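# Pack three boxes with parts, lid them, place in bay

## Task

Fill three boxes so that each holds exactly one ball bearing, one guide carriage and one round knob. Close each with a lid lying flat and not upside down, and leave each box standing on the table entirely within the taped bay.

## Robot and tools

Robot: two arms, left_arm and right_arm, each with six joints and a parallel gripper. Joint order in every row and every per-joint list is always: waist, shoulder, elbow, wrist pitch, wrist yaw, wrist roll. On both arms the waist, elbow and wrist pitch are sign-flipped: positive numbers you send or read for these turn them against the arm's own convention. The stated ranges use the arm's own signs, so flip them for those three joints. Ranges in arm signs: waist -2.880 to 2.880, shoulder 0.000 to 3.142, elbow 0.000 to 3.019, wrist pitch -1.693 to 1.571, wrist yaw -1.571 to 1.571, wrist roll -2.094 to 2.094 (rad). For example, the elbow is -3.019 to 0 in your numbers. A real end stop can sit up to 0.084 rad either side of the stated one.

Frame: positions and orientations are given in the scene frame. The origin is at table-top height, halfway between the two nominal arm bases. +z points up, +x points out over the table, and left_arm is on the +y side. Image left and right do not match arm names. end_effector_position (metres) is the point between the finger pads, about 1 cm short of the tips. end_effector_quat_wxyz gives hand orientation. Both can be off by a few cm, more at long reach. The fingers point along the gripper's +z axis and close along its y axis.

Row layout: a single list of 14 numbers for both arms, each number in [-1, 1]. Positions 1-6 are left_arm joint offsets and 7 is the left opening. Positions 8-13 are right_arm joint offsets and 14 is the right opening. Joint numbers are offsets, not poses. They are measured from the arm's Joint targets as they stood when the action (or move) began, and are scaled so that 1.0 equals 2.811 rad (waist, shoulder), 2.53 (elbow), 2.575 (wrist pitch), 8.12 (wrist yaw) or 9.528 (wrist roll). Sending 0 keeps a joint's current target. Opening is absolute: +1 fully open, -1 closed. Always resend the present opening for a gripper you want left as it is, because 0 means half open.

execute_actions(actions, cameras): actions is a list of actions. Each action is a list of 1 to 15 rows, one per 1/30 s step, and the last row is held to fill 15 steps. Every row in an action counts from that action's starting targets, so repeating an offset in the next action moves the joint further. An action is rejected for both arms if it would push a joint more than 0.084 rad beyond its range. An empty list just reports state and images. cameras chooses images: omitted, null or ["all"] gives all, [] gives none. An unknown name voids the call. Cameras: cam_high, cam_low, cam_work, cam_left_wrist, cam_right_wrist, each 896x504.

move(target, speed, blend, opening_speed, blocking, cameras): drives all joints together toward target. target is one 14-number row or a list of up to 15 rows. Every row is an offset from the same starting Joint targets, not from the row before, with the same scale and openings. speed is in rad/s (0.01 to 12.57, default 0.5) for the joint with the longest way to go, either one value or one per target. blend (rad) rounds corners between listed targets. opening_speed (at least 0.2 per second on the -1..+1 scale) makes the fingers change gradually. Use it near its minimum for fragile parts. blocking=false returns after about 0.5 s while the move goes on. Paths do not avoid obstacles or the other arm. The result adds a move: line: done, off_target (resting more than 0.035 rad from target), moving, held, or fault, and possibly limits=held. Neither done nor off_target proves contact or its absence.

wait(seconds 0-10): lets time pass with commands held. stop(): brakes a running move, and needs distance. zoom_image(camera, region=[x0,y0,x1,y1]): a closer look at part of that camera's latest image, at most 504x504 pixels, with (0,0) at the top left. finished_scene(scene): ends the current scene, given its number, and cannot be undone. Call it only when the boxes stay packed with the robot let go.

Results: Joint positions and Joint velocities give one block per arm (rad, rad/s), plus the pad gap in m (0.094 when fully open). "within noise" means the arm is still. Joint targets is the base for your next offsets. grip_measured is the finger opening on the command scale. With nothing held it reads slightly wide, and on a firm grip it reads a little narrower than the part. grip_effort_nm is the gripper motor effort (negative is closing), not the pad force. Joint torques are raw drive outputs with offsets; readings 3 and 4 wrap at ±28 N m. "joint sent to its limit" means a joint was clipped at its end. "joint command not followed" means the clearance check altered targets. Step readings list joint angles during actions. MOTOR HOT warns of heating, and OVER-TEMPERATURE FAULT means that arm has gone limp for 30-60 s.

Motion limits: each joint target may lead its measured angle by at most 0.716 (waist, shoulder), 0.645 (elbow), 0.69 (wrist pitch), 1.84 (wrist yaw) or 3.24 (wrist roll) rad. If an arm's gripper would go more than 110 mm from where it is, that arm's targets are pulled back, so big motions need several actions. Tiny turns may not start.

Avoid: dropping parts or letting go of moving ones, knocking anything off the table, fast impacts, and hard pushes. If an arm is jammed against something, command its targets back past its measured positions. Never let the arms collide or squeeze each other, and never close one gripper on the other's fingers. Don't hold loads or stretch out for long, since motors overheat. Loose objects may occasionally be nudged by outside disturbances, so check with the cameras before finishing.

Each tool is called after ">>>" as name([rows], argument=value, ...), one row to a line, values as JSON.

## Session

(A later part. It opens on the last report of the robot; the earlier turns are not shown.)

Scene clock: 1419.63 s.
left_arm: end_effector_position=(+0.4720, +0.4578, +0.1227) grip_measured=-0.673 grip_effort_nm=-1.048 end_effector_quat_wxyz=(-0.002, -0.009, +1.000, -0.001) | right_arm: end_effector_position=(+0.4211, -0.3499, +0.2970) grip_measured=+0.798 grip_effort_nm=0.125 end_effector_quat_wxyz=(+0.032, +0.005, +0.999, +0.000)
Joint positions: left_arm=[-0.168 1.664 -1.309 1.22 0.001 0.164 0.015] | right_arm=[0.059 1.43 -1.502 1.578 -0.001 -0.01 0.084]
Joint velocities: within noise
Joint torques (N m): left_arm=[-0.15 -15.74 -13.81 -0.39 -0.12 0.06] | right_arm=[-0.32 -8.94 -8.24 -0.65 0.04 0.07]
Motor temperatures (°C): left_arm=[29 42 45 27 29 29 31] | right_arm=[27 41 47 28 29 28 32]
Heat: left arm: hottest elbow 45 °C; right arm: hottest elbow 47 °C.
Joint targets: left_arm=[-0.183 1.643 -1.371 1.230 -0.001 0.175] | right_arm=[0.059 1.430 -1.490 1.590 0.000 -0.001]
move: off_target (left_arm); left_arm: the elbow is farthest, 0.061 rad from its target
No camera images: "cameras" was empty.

>>> move([
  [0.344, 0.1042, -0.1696, 0.0384, 0, -0.1016, -0.85, 0, 0, 0, 0, 0, 0, 0.8],
  [0.344, 0.1042, -0.1237, 0.0384, 0, -0.1016, -0.85, 0, 0, 0, 0, 0, 0, 0.8],
], speed=[0.75, 0.15], cameras=["cam_left_wrist"])

Scene clock: 1434.13 s.
left_arm: end_effector_position=(+0.4159, -0.0440, +0.1174) grip_measured=-0.673 grip_effort_nm=-1.043 end_effector_quat_wxyz=(-0.002, +0.001, +1.000, +0.002) | right_arm: end_effector_position=(+0.4211, -0.3499, +0.2970) grip_measured=+0.798 grip_effort_nm=0.125 end_effector_quat_wxyz=(+0.032, +0.005, +0.999, +0.000)
Joint positions: left_arm=[0.796 1.936 -1.68 1.32 0 -0.779 0.015] | right_arm=[0.059 1.43 -1.502 1.578 -0.001 -0.01 0.084]
Joint velocities: within noise
Joint torques (N m): left_arm=[0.15 -18.67 -9.57 -0.39 -0.16 -0.16] | right_arm=[-0.26 -8.94 -8.25 -0.64 0.04 0.07]
Motor temperatures (°C): left_arm=[29 43 47 27 29 29 31] | right_arm=[27 40 46 28 29 28 31]
Heat: left arm: hottest elbow 47 °C; right arm: hottest elbow 46 °C.
Joint targets: left_arm=[0.784 1.936 -1.684 1.329 0.000 -0.793] | right_arm=[0.059 1.430 -1.490 1.590 0.000 -0.001]
move: done
camera_calibration:
cam_left_wrist: T_world_to_cam=[[-0.0752658, -0.997147, 0.00581518, -0.0194702], [-0.934487, 0.0725687, 0.348522, 0.393151], [-0.347949, 0.0207975, -0.937283, 0.352819], [0, 0, 0, 1]] pos_world=[0.488692, -0.0552828, 0.193783]
Images, in order (width x height): cam_left_wrist 896x504.

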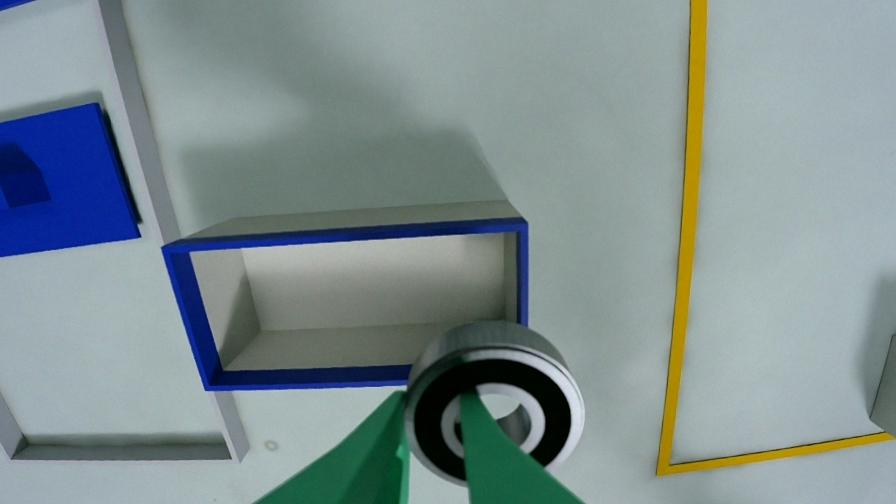

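>>> wait(seconds=0, cameras=["cam_work"])

>>> zoom_image(camera="cam_work", region=[390, 205, 510, 295])

Scene clock: 1449.93 s.
left_arm: end_effector_position=(+0.4159, -0.0440, +0.1174) grip_measured=-0.673 grip_effort_nm=-1.043 end_effector_quat_wxyz=(-0.002, +0.001, +1.000, +0.002) | right_arm: end_effector_position=(+0.4211, -0.3499, +0.2970) grip_measured=+0.798 grip_effort_nm=0.125 end_effector_quat_wxyz=(+0.032, +0.005, +0.999, +0.000)
Joint positions: left_arm=[0.796 1.936 -1.68 1.32 0 -0.78 0.015] | right_arm=[0.059 1.43 -1.502 1.578 -0.001 -0.01 0.084]
Joint velocities: within noise
Joint torques (N m): left_arm=[0.15 -18.61 -9.55 -0.4 -0.16 -0.16] | right_arm=[-0.15 -8.94 -8.27 -0.64 0.04 0.06]
Motor temperatures (°C): left_arm=[29 44 46 27 29 29 32] | right_arm=[27 39 45 28 29 28 31]
Heat: left arm: hottest elbow 46 °C; right arm: hottest elbow 45 °C.
Joint targets: left_arm=[0.784 1.936 -1.684 1.329 0.000 -0.793] | right_arm=[0.059 1.430 -1.490 1.590 0.000 -0.001]
Tool commands: left_gripper/opening=-0.85 right_gripper/opening=+0.8
Images, in order (width x height): cam_work 896x504.

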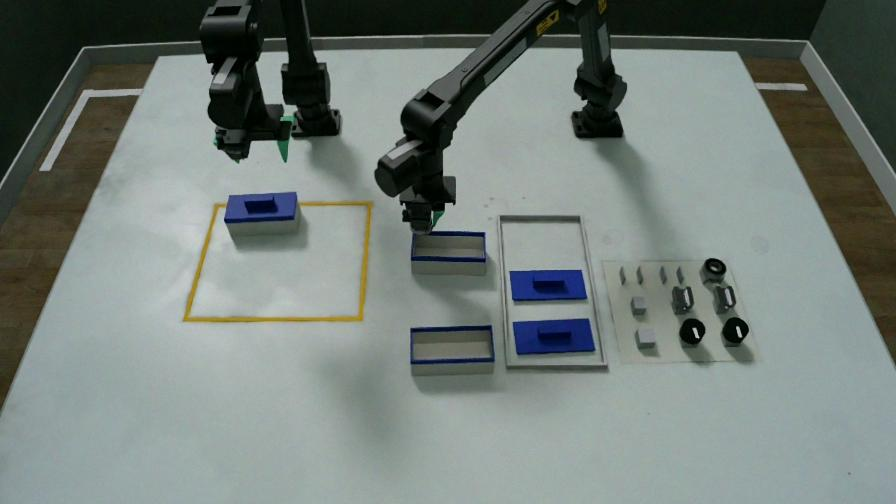

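Scaled by 4.200 from the camera's 896x504 image, which has a finer 1280x720 frame.

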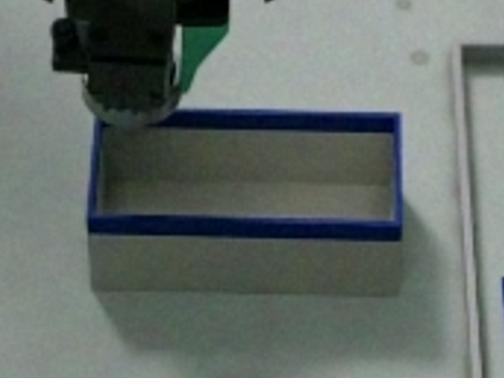

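>>> move(target=[0, 0.0011, 0.0352, -0.0443, 0, 0, -0.85, 0, 0, 0, 0, 0, 0, 0.8], speed=0.15, cameras=["cam_left_wrist"])

Scene clock: 1492.50 s.
left_arm: end_effector_position=(+0.4100, -0.0381, +0.0856) grip_measured=-0.673 grip_effort_nm=-1.043 end_effector_quat_wxyz=(+0.000, +0.001, +1.000, +0.000) | right_arm: end_effector_position=(+0.4211, -0.3499, +0.2970) grip_measured=+0.798 grip_effort_nm=0.125 end_effector_quat_wxyz=(+0.032, +0.005, +0.999, +0.000)
Joint positions: left_arm=[0.796 1.936 -1.592 1.227 0 -0.78 0.015] | right_arm=[0.059 1.43 -1.502 1.578 -0.001 -0.01 0.084]
Joint velocities: within noise
Joint torques (N m): left_arm=[0.21 -18.14 -9.21 -1.22 -0.16 -0.16] | right_arm=[-0.21 -8.82 -8.27 -0.64 0.04 0.06]
Motor temperatures (°C): left_arm=[29 45 45 27 29 29 32] | right_arm=[27 38 44 28 29 28 31]
Heat: left arm: hottest shoulder 45 °C; right arm: hottest elbow 44 °C.
Joint targets: left_arm=[0.784 1.939 -1.595 1.215 0.000 -0.793] | right_arm=[0.059 1.430 -1.490 1.590 0.000 -0.001]
move: done
camera_calibration:
cam_left_wrist: T_world_to_cam=[[-0.0749376, -0.99714, 0.00977993, -0.0143805], [-0.936014, 0.0737193, 0.344155, 0.399329], [-0.343892, 0.016636, -0.938862, 0.318976], [0, 0, 0, 1]] pos_world=[0.482394, -0.0490841, 0.162184]
Images, in order (width x height): cam_left_wrist 896x504.

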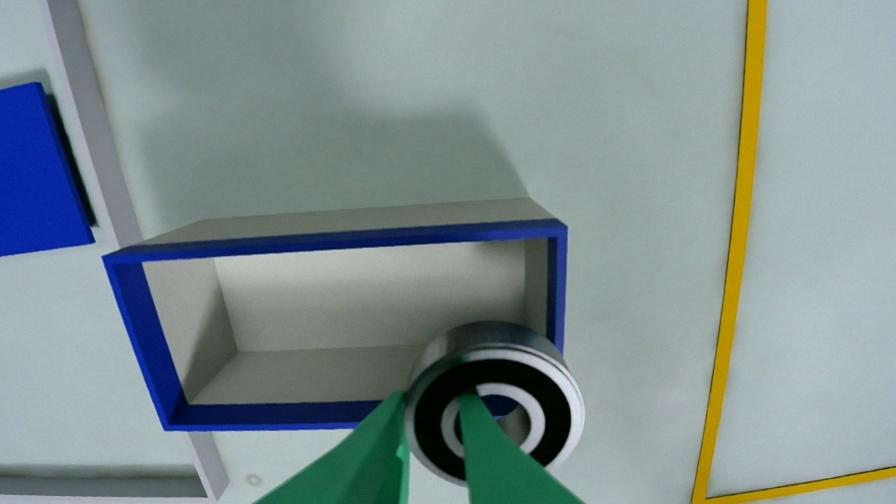

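>>> move([
  [0, 0.0249, 0.0296, -0.0558, 0, 0, -0.85, 0, 0, 0, 0, 0, 0, 0.8],
  [0, 0.0249, 0.0296, -0.0558, 0, 0, -0.53, 0, 0, 0, 0, 0, 0, 0.8],
  [0, -0.0181, -0.0423, 0.0392, 0, 0, -0.53, 0, 0, 0, 0, 0, 0, 0.8],
  [-0.3102, 0.0309, -0.1324, 0.0593, 0, 0.0934, 0.15, 0, 0, 0, 0, 0, 0, 0.8],
  [-0.3102, 0.0309, -0.0863, 0.0593, 0, 0.0934, 0.15, 0, 0, 0, 0, 0, 0, 0.8],
], speed=[0.1, 0.1, 0.2, 0.75, 0.15], blend=[0, 0, 0.03, 0, 0], cameras=["cam_left_wrist", "cam_work"])

>>> zoom_image(camera="cam_work", region=[390, 205, 510, 295])

Scene clock: 1529.53 s.
left_arm: end_effector_position=(+0.6170, +0.4419, +0.1202) grip_measured=+0.148 grip_effort_nm=0.100 end_effector_quat_wxyz=(+0.005, -0.016, +1.000, +0.001) | right_arm: end_effector_position=(+0.4211, -0.3499, +0.2970) grip_measured=+0.798 grip_effort_nm=0.125 end_effector_quat_wxyz=(+0.032, +0.005, +0.999, +0.000)
Joint positions: left_arm=[-0.1 2.017 -1.814 1.359 -0.001 0.084 0.054] | right_arm=[0.059 1.43 -1.502 1.578 -0.001 -0.01 0.084]
Joint velocities: within noise
Joint torques (N m): left_arm=[2.26 -19.37 -9.32 -0.4 -0.08 0.09] | right_arm=[-0.26 -8.88 -8.25 -0.64 0.04 0.06]
Motor temperatures (°C): left_arm=[29 45 45 27 29 29 32] | right_arm=[27 37 43 28 29 28 31]
Heat: left arm: hottest shoulder 45 °C; right arm: hottest elbow 43 °C.
Joint targets: left_arm=[-0.088 2.026 -1.813 1.367 -0.001 0.097] | right_arm=[0.059 1.430 -1.490 1.590 0.000 -0.001]
move: done; target 4's new numbers were sent with left_arm's elbow 0.062 rad from that target
camera_calibration:
cam_left_wrist: T_world_to_cam=[[-0.0426233, -0.999067, 0.00697964, 0.460705], [-0.940925, 0.0424897, 0.335939, 0.563556], [-0.335922, 0.00775152, -0.941858, 0.414097], [0, 0, 0, 1]] pos_world=[0.689006, 0.43312, 0.197484]
Images, in order (width x height): cam_work 896x504, cam_left_wrist 896x504.

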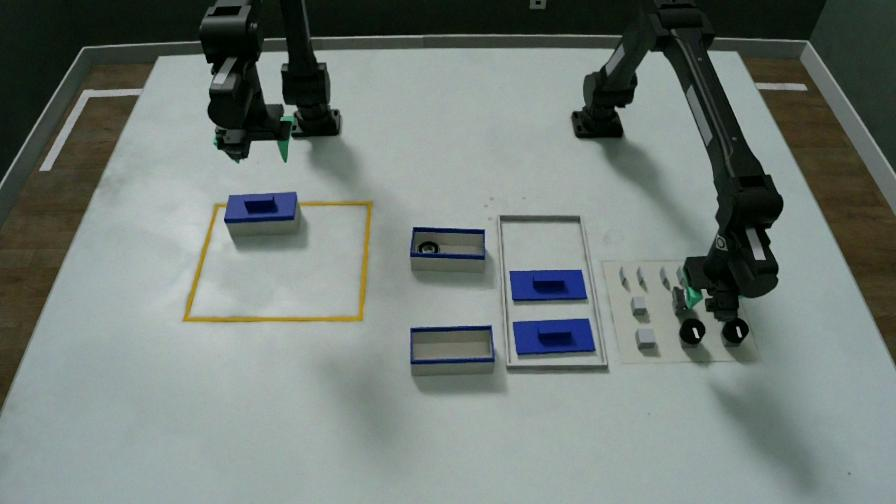

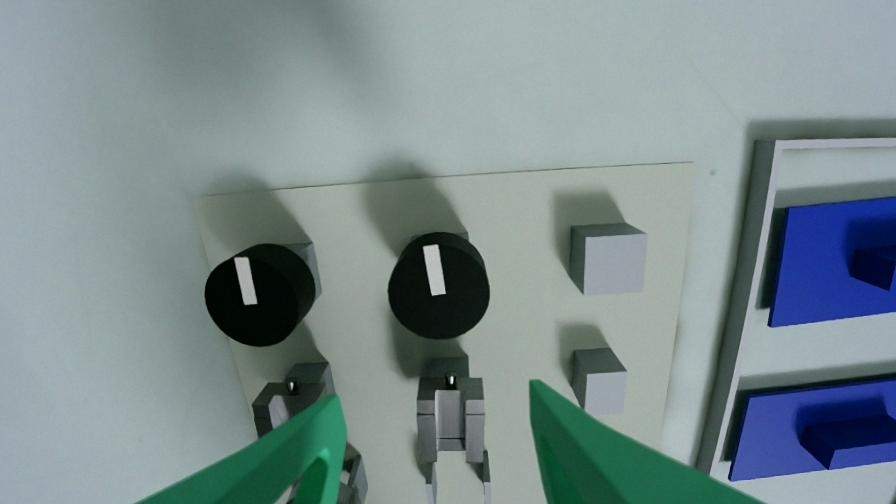

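Scaled by 4.200 from the camera's 896x504 image, which has a finer 1280x720 frame.

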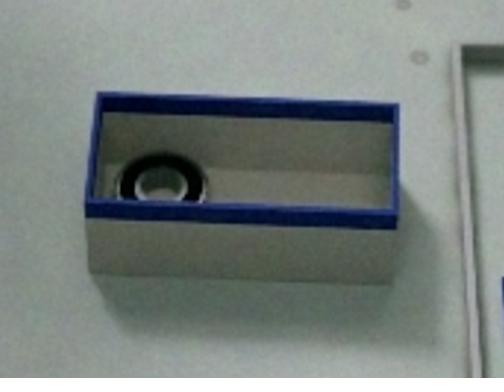

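>>> move(target=[-0.0101, 0.0201, 0.0231, -0.0508, 0, 0, 0.15, 0, 0, 0, 0, 0, 0, 0.8], speed=0.2, cameras=["cam_left_wrist"])

Scene clock: 1549.50 s.
left_arm: end_effector_position=(+0.6210, +0.4423, +0.0614) grip_measured=+0.148 grip_effort_nm=0.105 end_effector_quat_wxyz=(+0.000, -0.016, +1.000, +0.000) | right_arm: end_effector_position=(+0.4211, -0.3499, +0.2970) grip_measured=+0.798 grip_effort_nm=0.125 end_effector_quat_wxyz=(+0.032, +0.005, +0.999, +0.000)
Joint positions: left_arm=[-0.1 2.077 -1.754 1.248 -0.001 0.084 0.054] | right_arm=[0.059 1.43 -1.502 1.578 -0.001 -0.01 0.084]
Joint velocities: within noise
Joint torques (N m): left_arm=[-0.15 -20.07 -9.13 -1.22 -0.08 0.09] | right_arm=[-0.15 -8.94 -8.27 -0.64 0.04 0.07]
Motor temperatures (°C): left_arm=[29 44 45 27 29 29 31] | right_arm=[27 37 43 28 29 28 31]
Heat: left arm: hottest elbow 45 °C; right arm: hottest elbow 43 °C.
Joint targets: left_arm=[-0.116 2.082 -1.754 1.236 -0.001 0.097] | right_arm=[0.059 1.430 -1.490 1.590 0.000 -0.001]
move: done
camera_calibration:
cam_left_wrist: T_world_to_cam=[[-0.0425872, -0.999056, 0.00858195, 0.461573], [-0.937449, 0.0429286, 0.345465, 0.584121], [-0.345507, 0.00666723, -0.938392, 0.366306], [0, 0, 0, 1]] pos_world=[0.693802, 0.433619, 0.137984]
Images, in order (width x height): cam_left_wrist 896x504.

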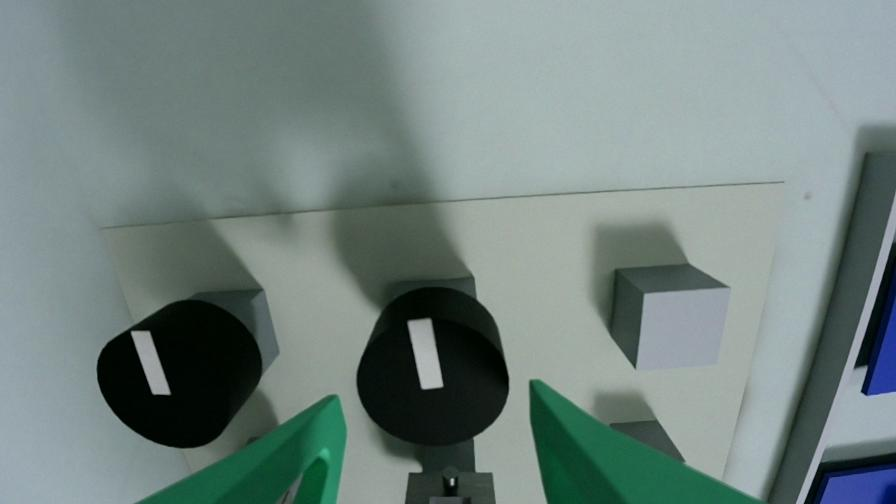

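>>> move(target=[0, 0.0139, -0.034, -0.0043, 0, 0, 0.15, 0, 0, 0, 0, 0, 0, 0.8], speed=0.1, cameras=["cam_left_wrist"])

Scene clock: 1580.90 s.
left_arm: end_effector_position=(+0.6321, +0.4439, +0.0520) grip_measured=+0.148 grip_effort_nm=0.105 end_effector_quat_wxyz=(+0.004, -0.016, +1.000, +0.001) | right_arm: end_effector_position=(+0.4211, -0.3499, +0.2970) grip_measured=+0.798 grip_effort_nm=0.129 end_effector_quat_wxyz=(+0.032, +0.005, +0.999, +0.000)
Joint positions: left_arm=[-0.1 2.11 -1.783 1.237 -0.001 0.084 0.054] | right_arm=[0.059 1.43 -1.502 1.578 -0.001 -0.01 0.084]
Joint velocities: within noise
Joint torques (N m): left_arm=[-0.21 -20.01 -13.59 -1.21 -0.08 0.09] | right_arm=[-0.09 -8.94 -8.28 -0.61 0.04 0.07]
Motor temperatures (°C): left_arm=[29 44 44 27 29 29 31] | right_arm=[27 37 43 28 29 28 31]
Heat: left arm: hottest shoulder 44 °C; right arm: hottest elbow 43 °C.
Joint targets: left_arm=[-0.116 2.122 -1.840 1.225 -0.001 0.097] | right_arm=[0.059 1.430 -1.490 1.590 0.000 -0.001]
move: off_target (left_arm); left_arm: the elbow is farthest, 0.057 rad from its target
camera_calibration:
cam_left_wrist: T_world_to_cam=[[-0.0422045, -0.999082, 0.00736498, 0.463494], [-0.940208, 0.0422089, 0.337974, 0.600166], [-0.337975, 0.00733943, -0.941126, 0.356423], [0, 0, 0, 1]] pos_world=[0.704305, 0.43512, 0.129184]
Images, in order (width x height): cam_left_wrist 896x504.

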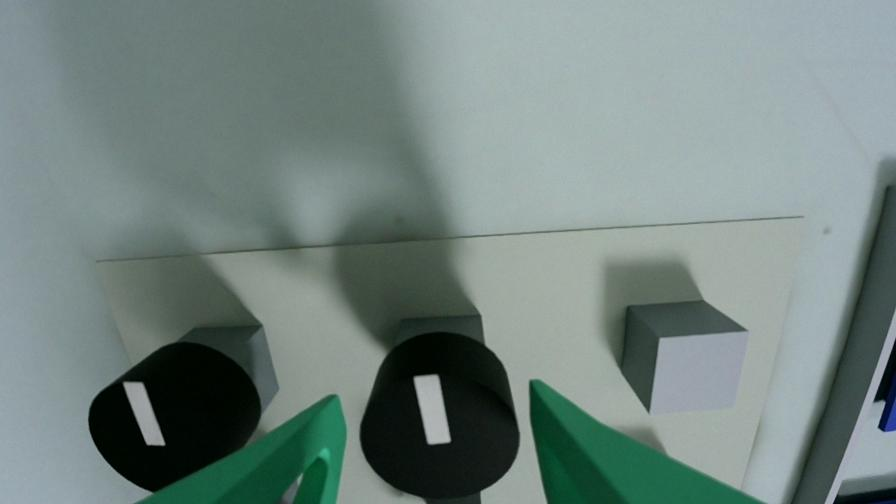

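>>> move([
  [0.0117, 0.0039, -0.002, 0, 0, 0, 0.15, 0, 0, 0, 0, 0, 0, 0.8],
  [0.0117, 0.0039, -0.002, 0, 0, 0, -0.22, 0, 0, 0, 0, 0, 0, 0.8],
  [0.0117, -0.0281, -0.0534, 0.0808, 0, 0, -0.22, 0, 0, 0, 0, 0, 0, 0.8],
  [0.2942, -0.1213, 0.1383, 0.0077, 0, -0.0817, -0.22, 0, 0, 0, 0, 0, 0, 0.8],
], speed=[0.06, 0.1, 0.25, 0.75], blend=[0, 0, 0.04, 0], cameras=["cam_left_wrist"])

Scene clock: 1609.13 s.
left_arm: end_effector_position=(+0.4083, +0.0206, +0.1210) grip_measured=-0.123 grip_effort_nm=-1.048 end_effector_quat_wxyz=(+0.001, +0.019, +1.000, -0.001) | right_arm: end_effector_position=(+0.4211, -0.3499, +0.2970) grip_measured=+0.798 grip_effort_nm=0.125 end_effector_quat_wxyz=(+0.032, +0.005, +0.999, +0.000)
Joint positions: left_arm=[0.721 1.802 -1.491 1.257 0 -0.668 0.041] | right_arm=[0.059 1.43 -1.502 1.578 -0.001 -0.01 0.084]
Joint velocities: within noise
Joint torques (N m): left_arm=[0.26 -18.2 -9.11 -1.22 -0.14 -0.18] | right_arm=[-0.32 -8.88 -8.25 -0.65 0.04 0.06]
Motor temperatures (°C): left_arm=[29 44 47 27 29 29 31] | right_arm=[27 37 43 28 29 28 31]
Heat: left arm: hottest elbow 47 °C; right arm: hottest elbow 43 °C.
Joint targets: left_arm=[0.711 1.781 -1.491 1.245 0.000 -0.682] | right_arm=[0.059 1.430 -1.490 1.590 0.000 -0.001]
move: done; target 2's new numbers were sent with left_arm's elbow 0.059 rad from that target
camera_calibration:
cam_left_wrist: T_world_to_cam=[[-0.11182, -0.993669, 0.010853, 0.0586026], [-0.933443, 0.108776, 0.341836, 0.379713], [-0.340852, 0.0280935, -0.939697, 0.34939], [0, 0, 0, 1]] pos_world=[0.480084, 0.00711216, 0.197885]
Images, in order (width x height): cam_left_wrist 896x504.

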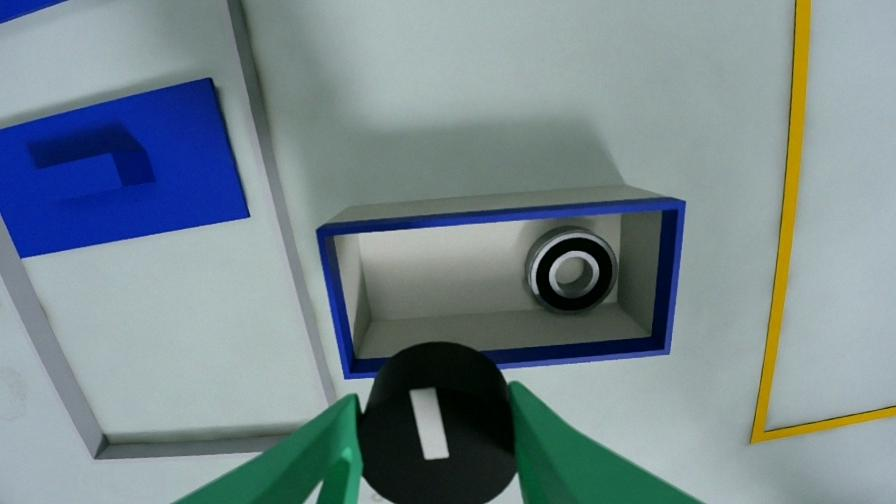

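>>> move(target=[0, 0.0253, 0.0182, -0.0317, 0, 0, -0.22, 0, 0, 0, 0, 0, 0, 0.8], speed=0.15, cameras=["cam_left_wrist"])

Scene clock: 1653.27 s.
left_arm: end_effector_position=(+0.4080, +0.0209, +0.0770) grip_measured=-0.123 grip_effort_nm=-1.048 end_effector_quat_wxyz=(-0.006, +0.019, +1.000, +0.005) | right_arm: end_effector_position=(+0.4211, -0.3499, +0.2970) grip_measured=+0.798 grip_effort_nm=0.125 end_effector_quat_wxyz=(+0.032, +0.005, +0.999, +0.000)
Joint positions: left_arm=[0.721 1.852 -1.441 1.175 0 -0.668 0.041] | right_arm=[0.059 1.43 -1.502 1.578 -0.001 -0.01 0.084]
Joint velocities: within noise
Joint torques (N m): left_arm=[0.26 -16.91 -9.05 -1.17 -0.14 -0.16] | right_arm=[-0.26 -8.82 -8.25 -0.62 0.05 0.05]
Motor temperatures (°C): left_arm=[29 43 45 27 29 29 32] | right_arm=[27 37 43 28 29 28 31]
Heat: left arm: hottest elbow 45 °C; right arm: hottest elbow 43 °C.
Joint targets: left_arm=[0.711 1.852 -1.445 1.164 0.000 -0.681] | right_arm=[0.059 1.430 -1.490 1.590 0.000 -0.001]
move: done
camera_calibration:
cam_left_wrist: T_world_to_cam=[[-0.110927, -0.993828, 0.000627519, 0.0598109], [-0.928665, 0.103879, 0.356075, 0.39143], [-0.353943, 0.0389157, -0.934457, 0.312584], [0, 0, 0, 1]] pos_world=[0.48078, 0.00661599, 0.15268]
Images, in order (width x height): cam_left_wrist 896x504.

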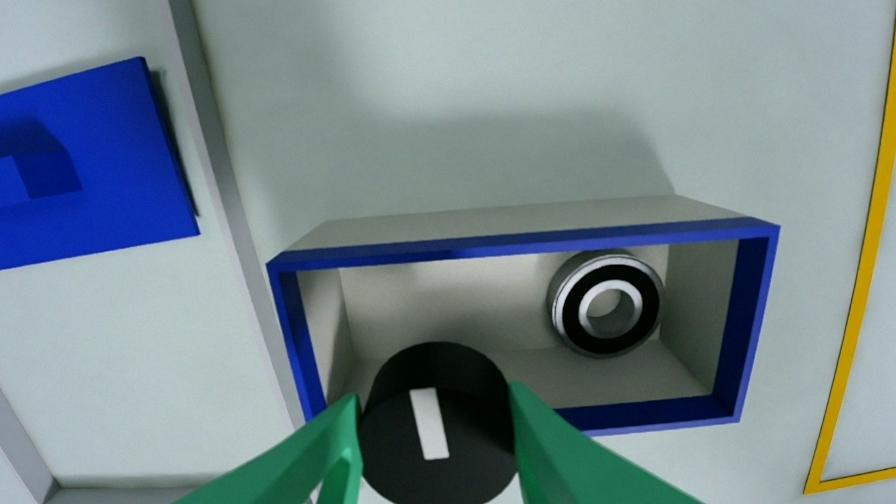

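>>> move([
  [-0.0035, 0.0025, 0.0006, -0.0078, 0, 0.004, -0.22, 0, 0, 0, 0, 0, 0, 0.8],
  [-0.0035, 0.021, 0.0208, -0.0479, 0, 0.004, 0.09, 0, 0, 0, 0, 0, 0, 0.8],
  [-0.0035, -0.011, -0.0292, 0.014, 0, 0.004, 0.09, 0, 0, 0, 0, 0, 0, 0.8],
  [-0.0109, -0.0164, 0.0071, -0.0024, 0, 0.0065, 0.82, 0, 0, 0, 0, 0, 0, 0.8],
], speed=[0.06, 0.1, 0.2, 0.2], cameras=["cam_left_wrist"])

Scene clock: 1687.20 s.
left_arm: end_effector_position=(+0.4150, +0.0337, +0.0868) grip_measured=+0.817 grip_effort_nm=0.100 end_effector_quat_wxyz=(+0.002, +0.023, +1.000, -0.002) | right_arm: end_effector_position=(+0.4211, -0.3499, +0.2970) grip_measured=+0.798 grip_effort_nm=0.129 end_effector_quat_wxyz=(+0.032, +0.005, +0.999, +0.000)
Joint positions: left_arm=[0.695 1.823 -1.427 1.169 0 -0.633 0.085] | right_arm=[0.059 1.43 -1.502 1.578 -0.001 -0.01 0.084]
Joint velocities: within noise
Joint torques (N m): left_arm=[-0.03 -18.02 -8.85 -1.21 -0.13 0.09] | right_arm=[-0.21 -8.88 -8.24 -0.65 0.05 0.06]
Motor temperatures (°C): left_arm=[29 44 45 27 29 29 32] | right_arm=[27 37 43 28 29 28 31]
Heat: left arm: hottest elbow 45 °C; right arm: hottest elbow 43 °C.
Joint targets: left_arm=[0.680 1.805 -1.427 1.158 0.000 -0.620] | right_arm=[0.059 1.430 -1.490 1.590 0.000 -0.001]
move: done
camera_calibration:
cam_left_wrist: T_world_to_cam=[[-0.119811, -0.992727, 0.0117569, 0.0760394], [-0.933072, 0.116641, 0.340253, 0.395977], [-0.339149, 0.0297961, -0.940261, 0.318434], [0, 0, 0, 1]] pos_world=[0.486582, 0.0198112, 0.163785]
Images, in order (width x height): cam_left_wrist 896x504.

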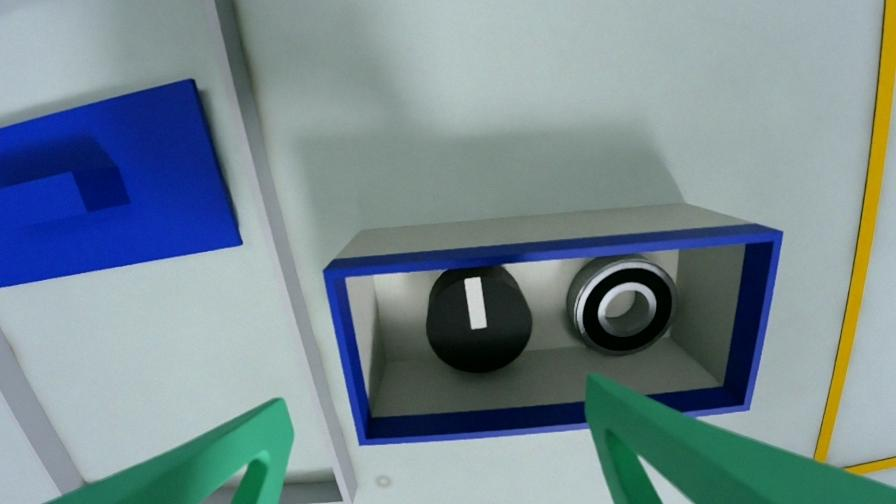

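>>> move([
  [0, 0.0369, 0.0286, -0.0573, 0, 0, 0.82, 0, 0, 0, 0, 0, 0, 0.8],
  [-0.0074, 0.0369, 0.0286, -0.0573, 0, 0, 0.05, 0, 0, 0, 0, 0, 0, 0.8],
  [-0.0074, 0.0369, 0.0286, -0.0573, 0, 0, 0.45, 0, 0, 0, 0, 0, 0, 0.8],
  [-0.0074, -0.0139, -0.0498, 0.0505, 0, 0, 0.45, 0, 0, 0, 0, 0, 0, 0.8],
], speed=[0.12, 0.05, 0.1, 0.25], opening_speed=0.7, cameras=["cam_left_wrist"])

Scene clock: 1719.87 s.
left_arm: end_effector_position=(+0.4222, +0.0424, +0.1344) grip_measured=+0.448 grip_effort_nm=0.105 end_effector_quat_wxyz=(+0.004, +0.013, +1.000, -0.003) | right_arm: end_effector_position=(+0.4211, -0.3499, +0.2970) grip_measured=+0.798 grip_effort_nm=0.125 end_effector_quat_wxyz=(+0.032, +0.005, +0.999, +0.000)
Joint positions: left_arm=[0.674 1.78 -1.497 1.278 0 -0.632 0.068] | right_arm=[0.059 1.43 -1.502 1.578 -0.001 -0.01 0.084]
Joint velocities: within noise
Joint torques (N m): left_arm=[-0.03 -17.32 -13.55 -0.42 -0.14 0.09] | right_arm=[-0.21 -8.88 -8.28 -0.65 0.04 0.07]
Motor temperatures (°C): left_arm=[29 44 44 27 29 29 31] | right_arm=[27 37 43 28 29 28 31]
Heat: left arm: hottest shoulder 44 °C; right arm: hottest elbow 43 °C.
Joint targets: left_arm=[0.660 1.767 -1.553 1.287 0.000 -0.619] | right_arm=[0.059 1.430 -1.490 1.590 0.000 -0.001]
move: off_target (left_arm); left_arm: the elbow is farthest, 0.056 rad from its target
camera_calibration:
cam_left_wrist: T_world_to_cam=[[-0.0997009, -0.994917, 0.0141732, 0.0761799], [-0.936456, 0.0986381, 0.336631, 0.388088], [-0.336318, 0.0202898, -0.94153, 0.364734], [0, 0, 0, 1]] pos_world=[0.493689, 0.030112, 0.211686]
Images, in order (width x height): cam_left_wrist 896x504.

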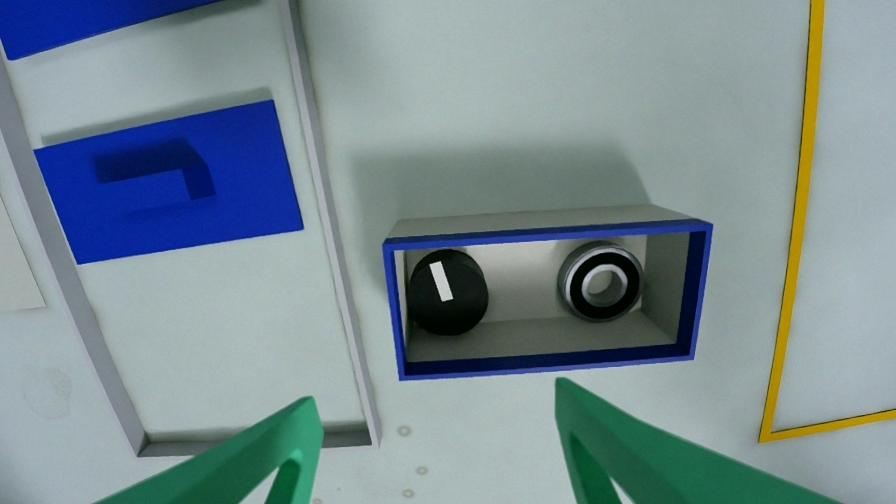

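>>> move([
  [0.0303, 0.0413, -0.049, 0.015, 0, -0.0066, -0.9, 0, 0, 0, 0, 0, 0, 0.8],
  [0.0303, 0.0763, 0.0293, -0.0891, 0, -0.0066, -0.9, 0, 0, 0, 0, 0, 0, 0.8],
  [0.0486, 0.0763, 0.0293, -0.0891, 0, -0.0066, -0.9, 0, 0, 0, 0, 0, 0, 0.8],
  [0.0486, 0.0295, -0.0482, 0.0151, 0, -0.0066, -0.9, 0, 0, 0, 0, 0, 0, 0.8],
  [-0.2708, 0.0228, -0.0036, -0.0078, 0, 0.0765, 0.25, 0, 0, 0, 0, 0, 0, 0.8],
], speed=[0.25, 0.2, 0.05, 0.25, 0.75], blend=[0, 0, 0, 0.02, 0], cameras=["cam_left_wrist"])

Scene clock: 1785.50 s.
left_arm: end_effector_position=(+0.5527, +0.4422, +0.1212) grip_measured=+0.247 grip_effort_nm=0.105 end_effector_quat_wxyz=(+0.002, -0.016, +1.000, +0.001) | right_arm: end_effector_position=(+0.4211, -0.3499, +0.2970) grip_measured=+0.798 grip_effort_nm=0.125 end_effector_quat_wxyz=(+0.032, +0.005, +0.999, +0.000)
Joint positions: left_arm=[-0.113 1.851 -1.563 1.279 -0.001 0.097 0.059] | right_arm=[0.059 1.43 -1.502 1.578 -0.001 -0.01 0.084]
Joint velocities: within noise
Joint torques (N m): left_arm=[2.2 -19.08 -9.06 -1.22 -0.06 0.09] | right_arm=[-0.21 -8.88 -8.23 -0.66 0.04 0.06]
Motor temperatures (°C): left_arm=[29 43 48 27 29 29 31] | right_arm=[27 37 43 28 29 28 31]
Heat: left arm: hottest elbow 48 °C; right arm: hottest elbow 43 °C.
Joint targets: left_arm=[-0.102 1.830 -1.561 1.268 -0.001 0.110] | right_arm=[0.059 1.430 -1.490 1.590 0.000 -0.001]
move: done
camera_calibration:
cam_left_wrist: T_world_to_cam=[[-0.041857, -0.999095, 0.00751695, 0.457808], [-0.93901, 0.0419078, 0.341326, 0.501294], [-0.341333, 0.00722842, -0.939915, 0.396451], [0, 0, 0, 1]] pos_world=[0.625204, 0.43352, 0.198084]
Images, in order (width x height): cam_left_wrist 896x504.

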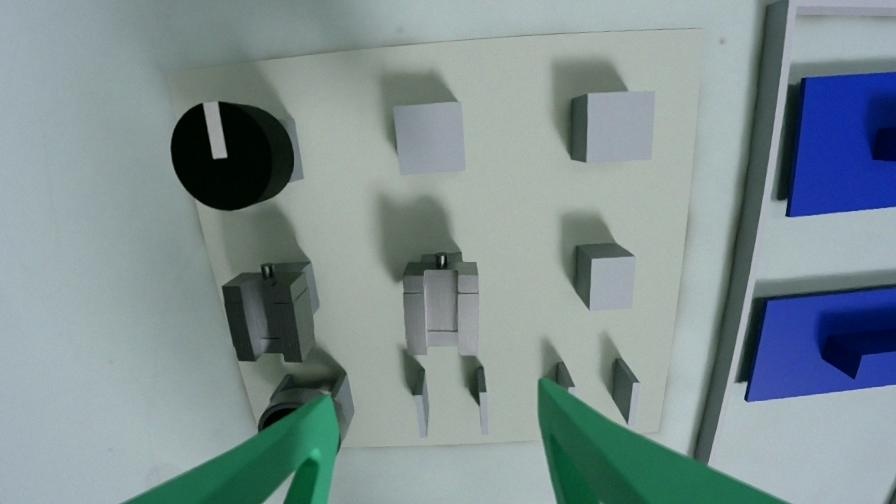

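>>> move(target=[0, 0.0363, 0.0418, -0.0683, 0, 0.0031, 0.25, 0, 0, 0, 0, 0, 0, 0.8], speed=0.15, cameras=["cam_left_wrist"])

Scene clock: 1803.37 s.
left_arm: end_effector_position=(+0.5513, +0.4420, +0.0443) grip_measured=+0.248 grip_effort_nm=0.100 end_effector_quat_wxyz=(+0.000, -0.002, +1.000, +0.001) | right_arm: end_effector_position=(+0.4211, -0.3499, +0.2970) grip_measured=+0.798 grip_effort_nm=0.125 end_effector_quat_wxyz=(+0.032, +0.005, +0.999, +0.000)
Joint positions: left_arm=[-0.113 1.924 -1.457 1.103 -0.001 0.125 0.059] | right_arm=[0.059 1.43 -1.502 1.578 -0.001 -0.01 0.084]
Joint velocities: within noise
Joint torques (N m): left_arm=[2.2 -17.03 -8.53 -1.21 -0.06 0.1] | right_arm=[-0.21 -9 -8.25 -0.64 0.04 0.06]
Motor temperatures (°C): left_arm=[29 44 46 27 29 29 31] | right_arm=[27 37 43 28 29 28 31]
Heat: left arm: hottest elbow 46 °C; right arm: hottest elbow 43 °C.
Joint targets: left_arm=[-0.102 1.933 -1.456 1.091 -0.001 0.139] | right_arm=[0.059 1.430 -1.490 1.590 0.000 -0.001]
move: done
camera_calibration:
cam_left_wrist: T_world_to_cam=[[-0.0703299, -0.997491, 0.00811941, 0.473124], [-0.936135, 0.0688109, 0.344843, 0.512591], [-0.344537, 0.0166519, -0.938625, 0.321202], [0, 0, 0, 1]] pos_world=[0.623795, 0.431317, 0.120884]
Images, in order (width x height): cam_left_wrist 896x504.

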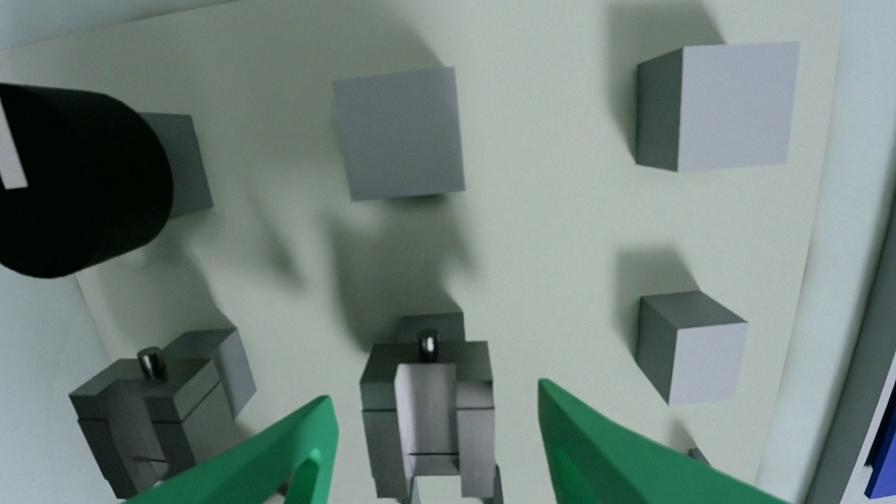

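>>> move([
  [0, 0, 0, 0, 0, 0, -0.42, 0, 0, 0, 0, 0, 0, 0.8],
  [0, -0.0381, -0.1202, 0.0804, 0, 0, -0.42, 0, 0, 0, 0, 0, 0, 0.8],
  [0.2999, -0.0254, -0.0451, 0.0695, 0, -0.0883, -0.42, 0, 0, 0, 0, 0, 0, 0.8],
], speed=[0.1, 0.3, 0.75], blend=[0, 0.04, 0], cameras=["cam_left_wrist"])

Scene clock: 1819.67 s.
left_arm: end_effector_position=(+0.4116, -0.0059, +0.1170) grip_measured=-0.308 grip_effort_nm=-1.043 end_effector_quat_wxyz=(-0.003, +0.025, +1.000, +0.002) | right_arm: end_effector_position=(+0.4211, -0.3499, +0.2970) grip_measured=+0.798 grip_effort_nm=0.125 end_effector_quat_wxyz=(+0.032, +0.005, +0.999, +0.000)
Joint positions: left_arm=[0.753 1.861 -1.566 1.283 0.001 -0.689 0.032] | right_arm=[0.059 1.43 -1.502 1.578 -0.001 -0.01 0.084]
Joint velocities: within noise
Joint torques (N m): left_arm=[0.15 -17.44 -9.44 -1.22 -0.17 -0.16] | right_arm=[-0.21 -8.88 -8.25 -0.66 0.04 0.06]
Motor temperatures (°C): left_arm=[29 43 46 27 29 29 31] | right_arm=[27 37 43 28 29 28 31]
Heat: left arm: hottest elbow 46 °C; right arm: hottest elbow 43 °C.
Joint targets: left_arm=[0.741 1.861 -1.570 1.271 0.000 -0.702] | right_arm=[0.059 1.430 -1.490 1.590 0.000 -0.001]
move: done
camera_calibration:
cam_left_wrist: T_world_to_cam=[[-0.122662, -0.992433, 0.00563326, 0.0378218], [-0.929364, 0.116854, 0.350183, 0.384362], [-0.348191, 0.0377187, -0.936664, 0.350171], [0, 0, 0, 1]] pos_world=[0.483778, -0.0205868, 0.193182]
Images, in order (width x height): cam_left_wrist 896x504.

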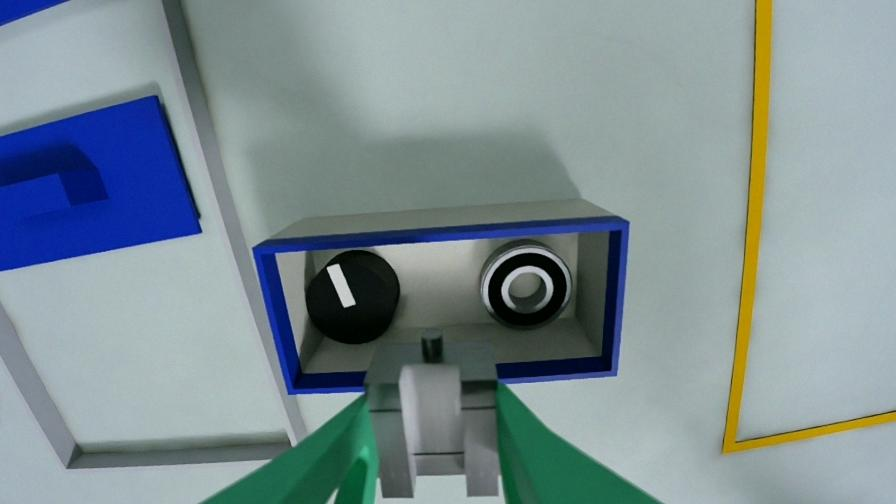

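>>> move([
  [0.0105, 0.0025, 0.0168, -0.0203, 0, 0.0043, -0.42, 0, 0, 0, 0, 0, 0, 0.8],
  [0.0105, 0.0246, 0.047, -0.0741, 0, 0.0043, -0.42, 0, 0, 0, 0, 0, 0, 0.8],
  [0.0131, 0.031, 0.0528, -0.0868, 0, 0.0043, -0.2, 0, 0, 0, 0, 0, 0, 0.8],
  [0.0131, -0.014, -0.0237, 0.0155, 0, 0.0043, -0.2, 0, 0, 0, 0, 0, 0, 0.8],
], speed=[0.12, 0.15, 0.06, 0.2], cameras=["cam_left_wrist"])

Scene clock: 1854.57 s.
left_arm: end_effector_position=(+0.4069, -0.0085, +0.1334) grip_measured=-0.202 grip_effort_nm=0.105 end_effector_quat_wxyz=(+0.003, +0.036, +0.999, -0.003) | right_arm: end_effector_position=(+0.4211, -0.3499, +0.2970) grip_measured=+0.798 grip_effort_nm=0.129 end_effector_quat_wxyz=(+0.032, +0.005, +0.999, +0.000)
Joint positions: left_arm=[0.762 1.836 -1.574 1.301 0.001 -0.674 0.037] | right_arm=[0.059 1.43 -1.502 1.578 -0.001 -0.01 0.084]
Joint velocities: within noise
Joint torques (N m): left_arm=[2.55 -18.32 -13.63 -0.36 -0.17 0.09] | right_arm=[-0.21 -8.88 -8.27 -0.65 0.04 0.07]
Motor temperatures (°C): left_arm=[29 44 46 27 29 29 32] | right_arm=[27 37 43 28 29 28 30]
Heat: left arm: hottest elbow 46 °C; right arm: hottest elbow 43 °C.
Joint targets: left_arm=[0.778 1.822 -1.630 1.311 -0.001 -0.661] | right_arm=[0.059 1.430 -1.490 1.590 0.000 -0.001]
move: off_target (left_arm); left_arm: the elbow is farthest, 0.056 rad from its target
camera_calibration:
cam_left_wrist: T_world_to_cam=[[-0.146272, -0.989147, 0.0138532, 0.0430694], [-0.929966, 0.142269, 0.339002, 0.376587], [-0.337294, 0.0367037, -0.940684, 0.360107], [0, 0, 0, 1]] pos_world=[0.477975, -0.0241916, 0.210486]
Images, in order (width x height): cam_left_wrist 896x504.

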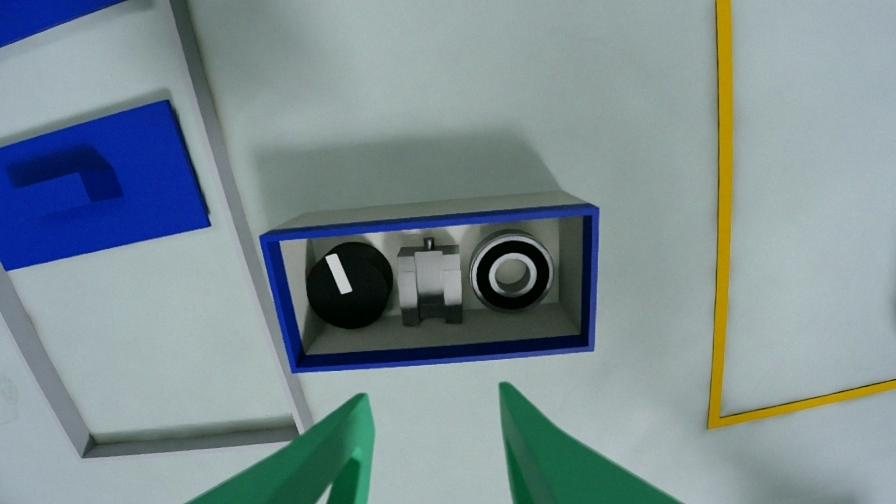

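>>> move(target=[-0.1473, -0.0189, 0.0676, -0.033, 0, 0.1943, 0, 0, 0, 0, 0, 0, 0, 0.8], speed=1.0, cameras=["cam_left_wrist"])

Scene clock: 1876.73 s.
left_arm: end_effector_position=(+0.4976, +0.1836, +0.1163) grip_measured=-0.002 grip_effort_nm=0.095 end_effector_quat_wxyz=(+0.003, +0.694, +0.720, +0.001) | right_arm: end_effector_position=(+0.4211, -0.3499, +0.2970) grip_measured=+0.798 grip_effort_nm=0.125 end_effector_quat_wxyz=(+0.032, +0.005, +0.999, +0.000)
Joint positions: left_arm=[0.373 1.79 -1.461 1.237 0.001 1.176 0.047] | right_arm=[0.059 1.43 -1.502 1.578 -0.001 -0.01 0.084]
Joint velocities: within noise
Joint torques (N m): left_arm=[0.44 -17.9 -8.87 -1.16 -0.08 0.1] | right_arm=[-0.15 -9 -8.25 -0.62 0.04 0.07]
Motor temperatures (°C): left_arm=[29 43 46 27 29 29 31] | right_arm=[27 37 43 28 29 28 30]
Heat: left arm: hottest elbow 46 °C; right arm: hottest elbow 43 °C.
Joint targets: left_arm=[0.364 1.769 -1.459 1.225 -0.001 1.190] | right_arm=[0.059 1.430 -1.490 1.590 0.000 -0.001]
move: done
camera_calibration:
cam_left_wrist: T_world_to_cam=[[-0.999321, 0.0366578, 0.00378912, 0.483893], [0.0357375, 0.938829, 0.342524, -0.187723], [0.00899883, 0.342426, -0.939502, 0.139028], [0, 0, 0, 1]] pos_world=[0.489022, 0.110895, 0.193083]
Images, in order (width x height): cam_left_wrist 896x504.

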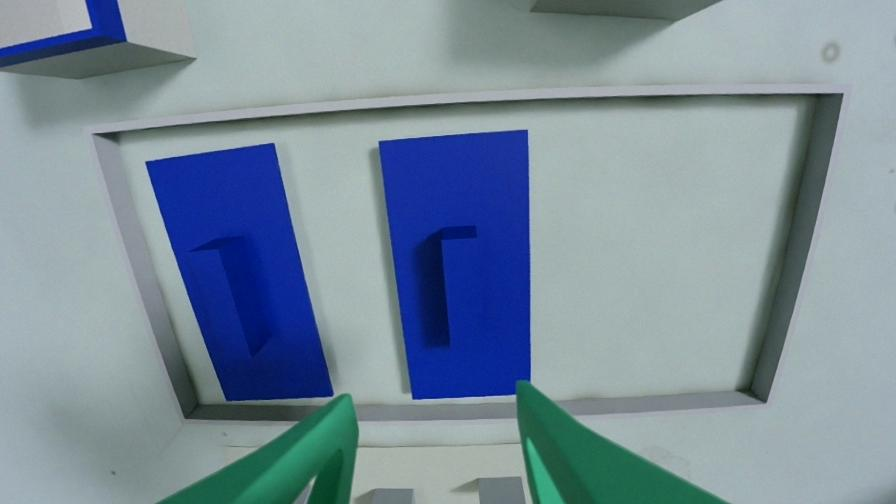

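>>> move([
  [-0.0053, 0.0332, 0.0372, -0.0607, 0, 0.002, 0, 0, 0, 0, 0, 0, 0, 0.8],
  [-0.0053, 0.0436, 0.047, -0.082, 0, 0.002, 0, 0, 0, 0, 0, 0, 0, 0.8],
], speed=[0.2, 0.08], cameras=["cam_left_wrist"])

Scene clock: 1896.97 s.
left_arm: end_effector_position=(+0.4970, +0.1887, +0.0278) grip_measured=-0.002 grip_effort_nm=0.105 end_effector_quat_wxyz=(+0.002, +0.698, +0.716, +0.001) | right_arm: end_effector_position=(+0.4211, -0.3499, +0.2970) grip_measured=+0.798 grip_effort_nm=0.125 end_effector_quat_wxyz=(+0.032, +0.005, +0.999, +0.000)
Joint positions: left_arm=[0.364 1.882 -1.341 1.026 0.001 1.196 0.047] | right_arm=[0.059 1.43 -1.502 1.578 -0.001 -0.01 0.084]
Joint velocities: within noise
Joint torques (N m): left_arm=[-0.15 -15.85 -8.16 -1.11 -0.07 0.09] | right_arm=[-0.21 -8.94 -8.25 -0.62 0.04 0.06]
Motor temperatures (°C): left_arm=[29 44 45 27 29 29 31] | right_arm=[27 37 43 28 29 28 30]
Heat: left arm: hottest elbow 45 °C; right arm: hottest elbow 43 °C.
Joint targets: left_arm=[0.349 1.891 -1.340 1.014 -0.001 1.209] | right_arm=[0.059 1.430 -1.490 1.590 0.000 -0.001]
move: done
camera_calibration:
cam_left_wrist: T_world_to_cam=[[-0.99887, 0.0472414, 0.00523747, 0.481132], [0.0461699, 0.938183, 0.343046, -0.167376], [0.0112923, 0.342901, -0.939304, 0.0527895], [0, 0, 0, 1]] pos_world=[0.48772, 0.116198, 0.104483]
Images, in order (width x height): cam_left_wrist 896x504.

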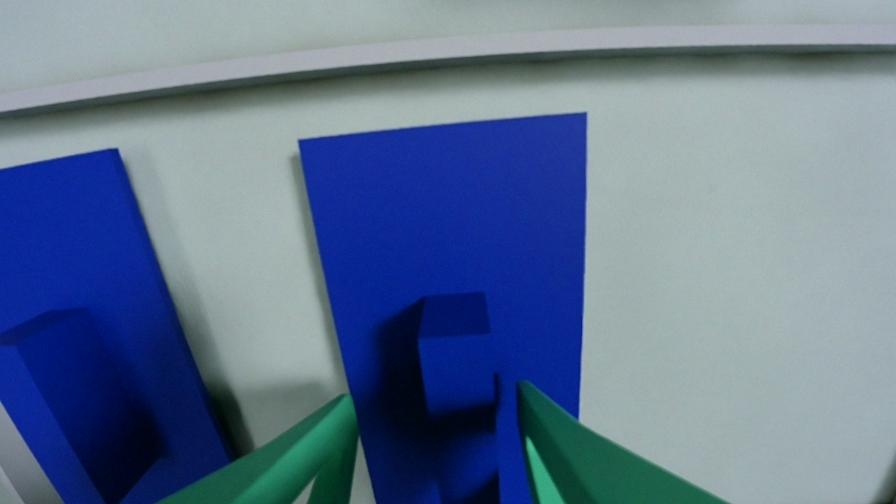

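>>> move([
  [0, 0, 0, 0, 0, 0, -0.78, 0, 0, 0, 0, 0, 0, 0.8],
  [0, -0.0494, -0.0755, 0.1037, 0, 0, -0.78, 0, 0, 0, 0, 0, 0, 0.8],
  [0.1521, -0.0112, -0.1423, 0.106, 0, -0.0342, -0.78, 0, 0, 0, 0, 0, 0, 0.8],
  [0.1521, -0.0112, -0.087, 0.106, 0, -0.0342, -0.78, 0, 0, 0, 0, 0, 0, 0.8],
], speed=[0.1, 0.25, 0.3, 0.15], opening_speed=0.6, cameras=["cam_work"])

>>> zoom_image(camera="cam_work", region=[395, 195, 495, 285])

Scene clock: 1929.57 s.
left_arm: end_effector_position=(+0.4028, -0.0131, +0.1180) grip_measured=-0.657 grip_effort_nm=-1.048 end_effector_quat_wxyz=(-0.001, +0.736, +0.677, +0.000) | right_arm: end_effector_position=(+0.4211, -0.3499, +0.2970) grip_measured=+0.798 grip_effort_nm=0.125 end_effector_quat_wxyz=(+0.032, +0.005, +0.999, +0.000)
Joint positions: left_arm=[0.774 1.854 -1.559 1.278 0.001 0.896 0.016] | right_arm=[0.059 1.43 -1.502 1.578 -0.001 -0.01 0.084]
Joint velocities: within noise
Joint torques (N m): left_arm=[1.44 -16.79 -9.25 -0.36 -0.08 -0.16] | right_arm=[-0.15 -8.94 -8.23 -0.64 0.05 0.06]
Motor temperatures (°C): left_arm=[29 42 46 27 29 29 31] | right_arm=[27 37 43 28 29 28 30]
Heat: left arm: hottest elbow 46 °C; right arm: hottest elbow 43 °C.
Joint targets: left_arm=[0.777 1.860 -1.560 1.287 0.000 0.883] | right_arm=[0.059 1.430 -1.490 1.590 0.000 -0.001]
move: done
Images, in order (width x height): cam_work 896x504.

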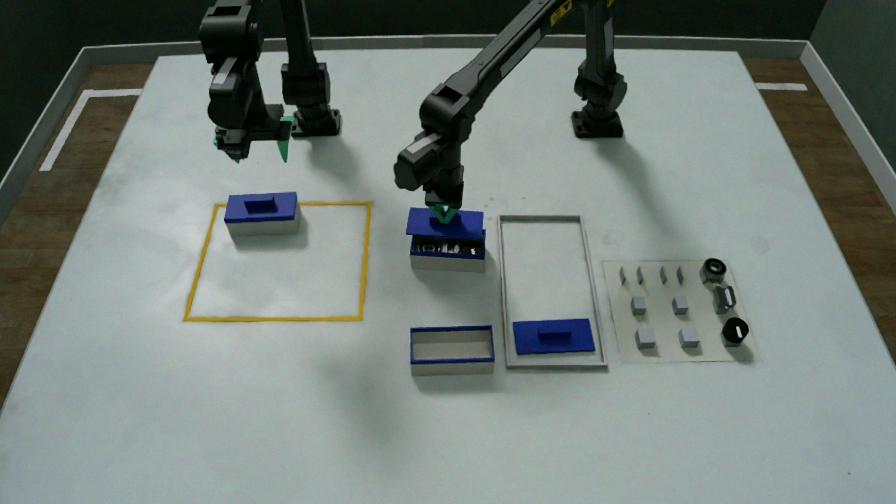

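Scaled by 5.040 from the camera's 896x504 image, which has a finer 1280x720 frame.

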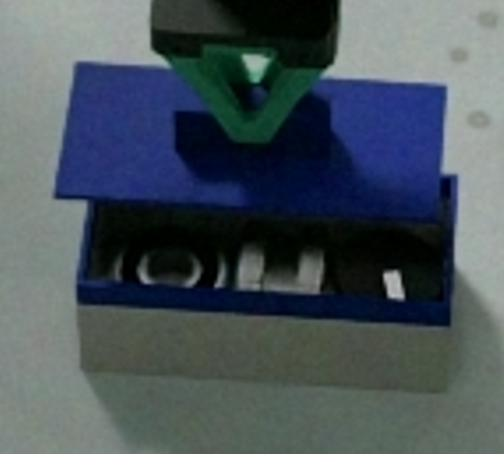

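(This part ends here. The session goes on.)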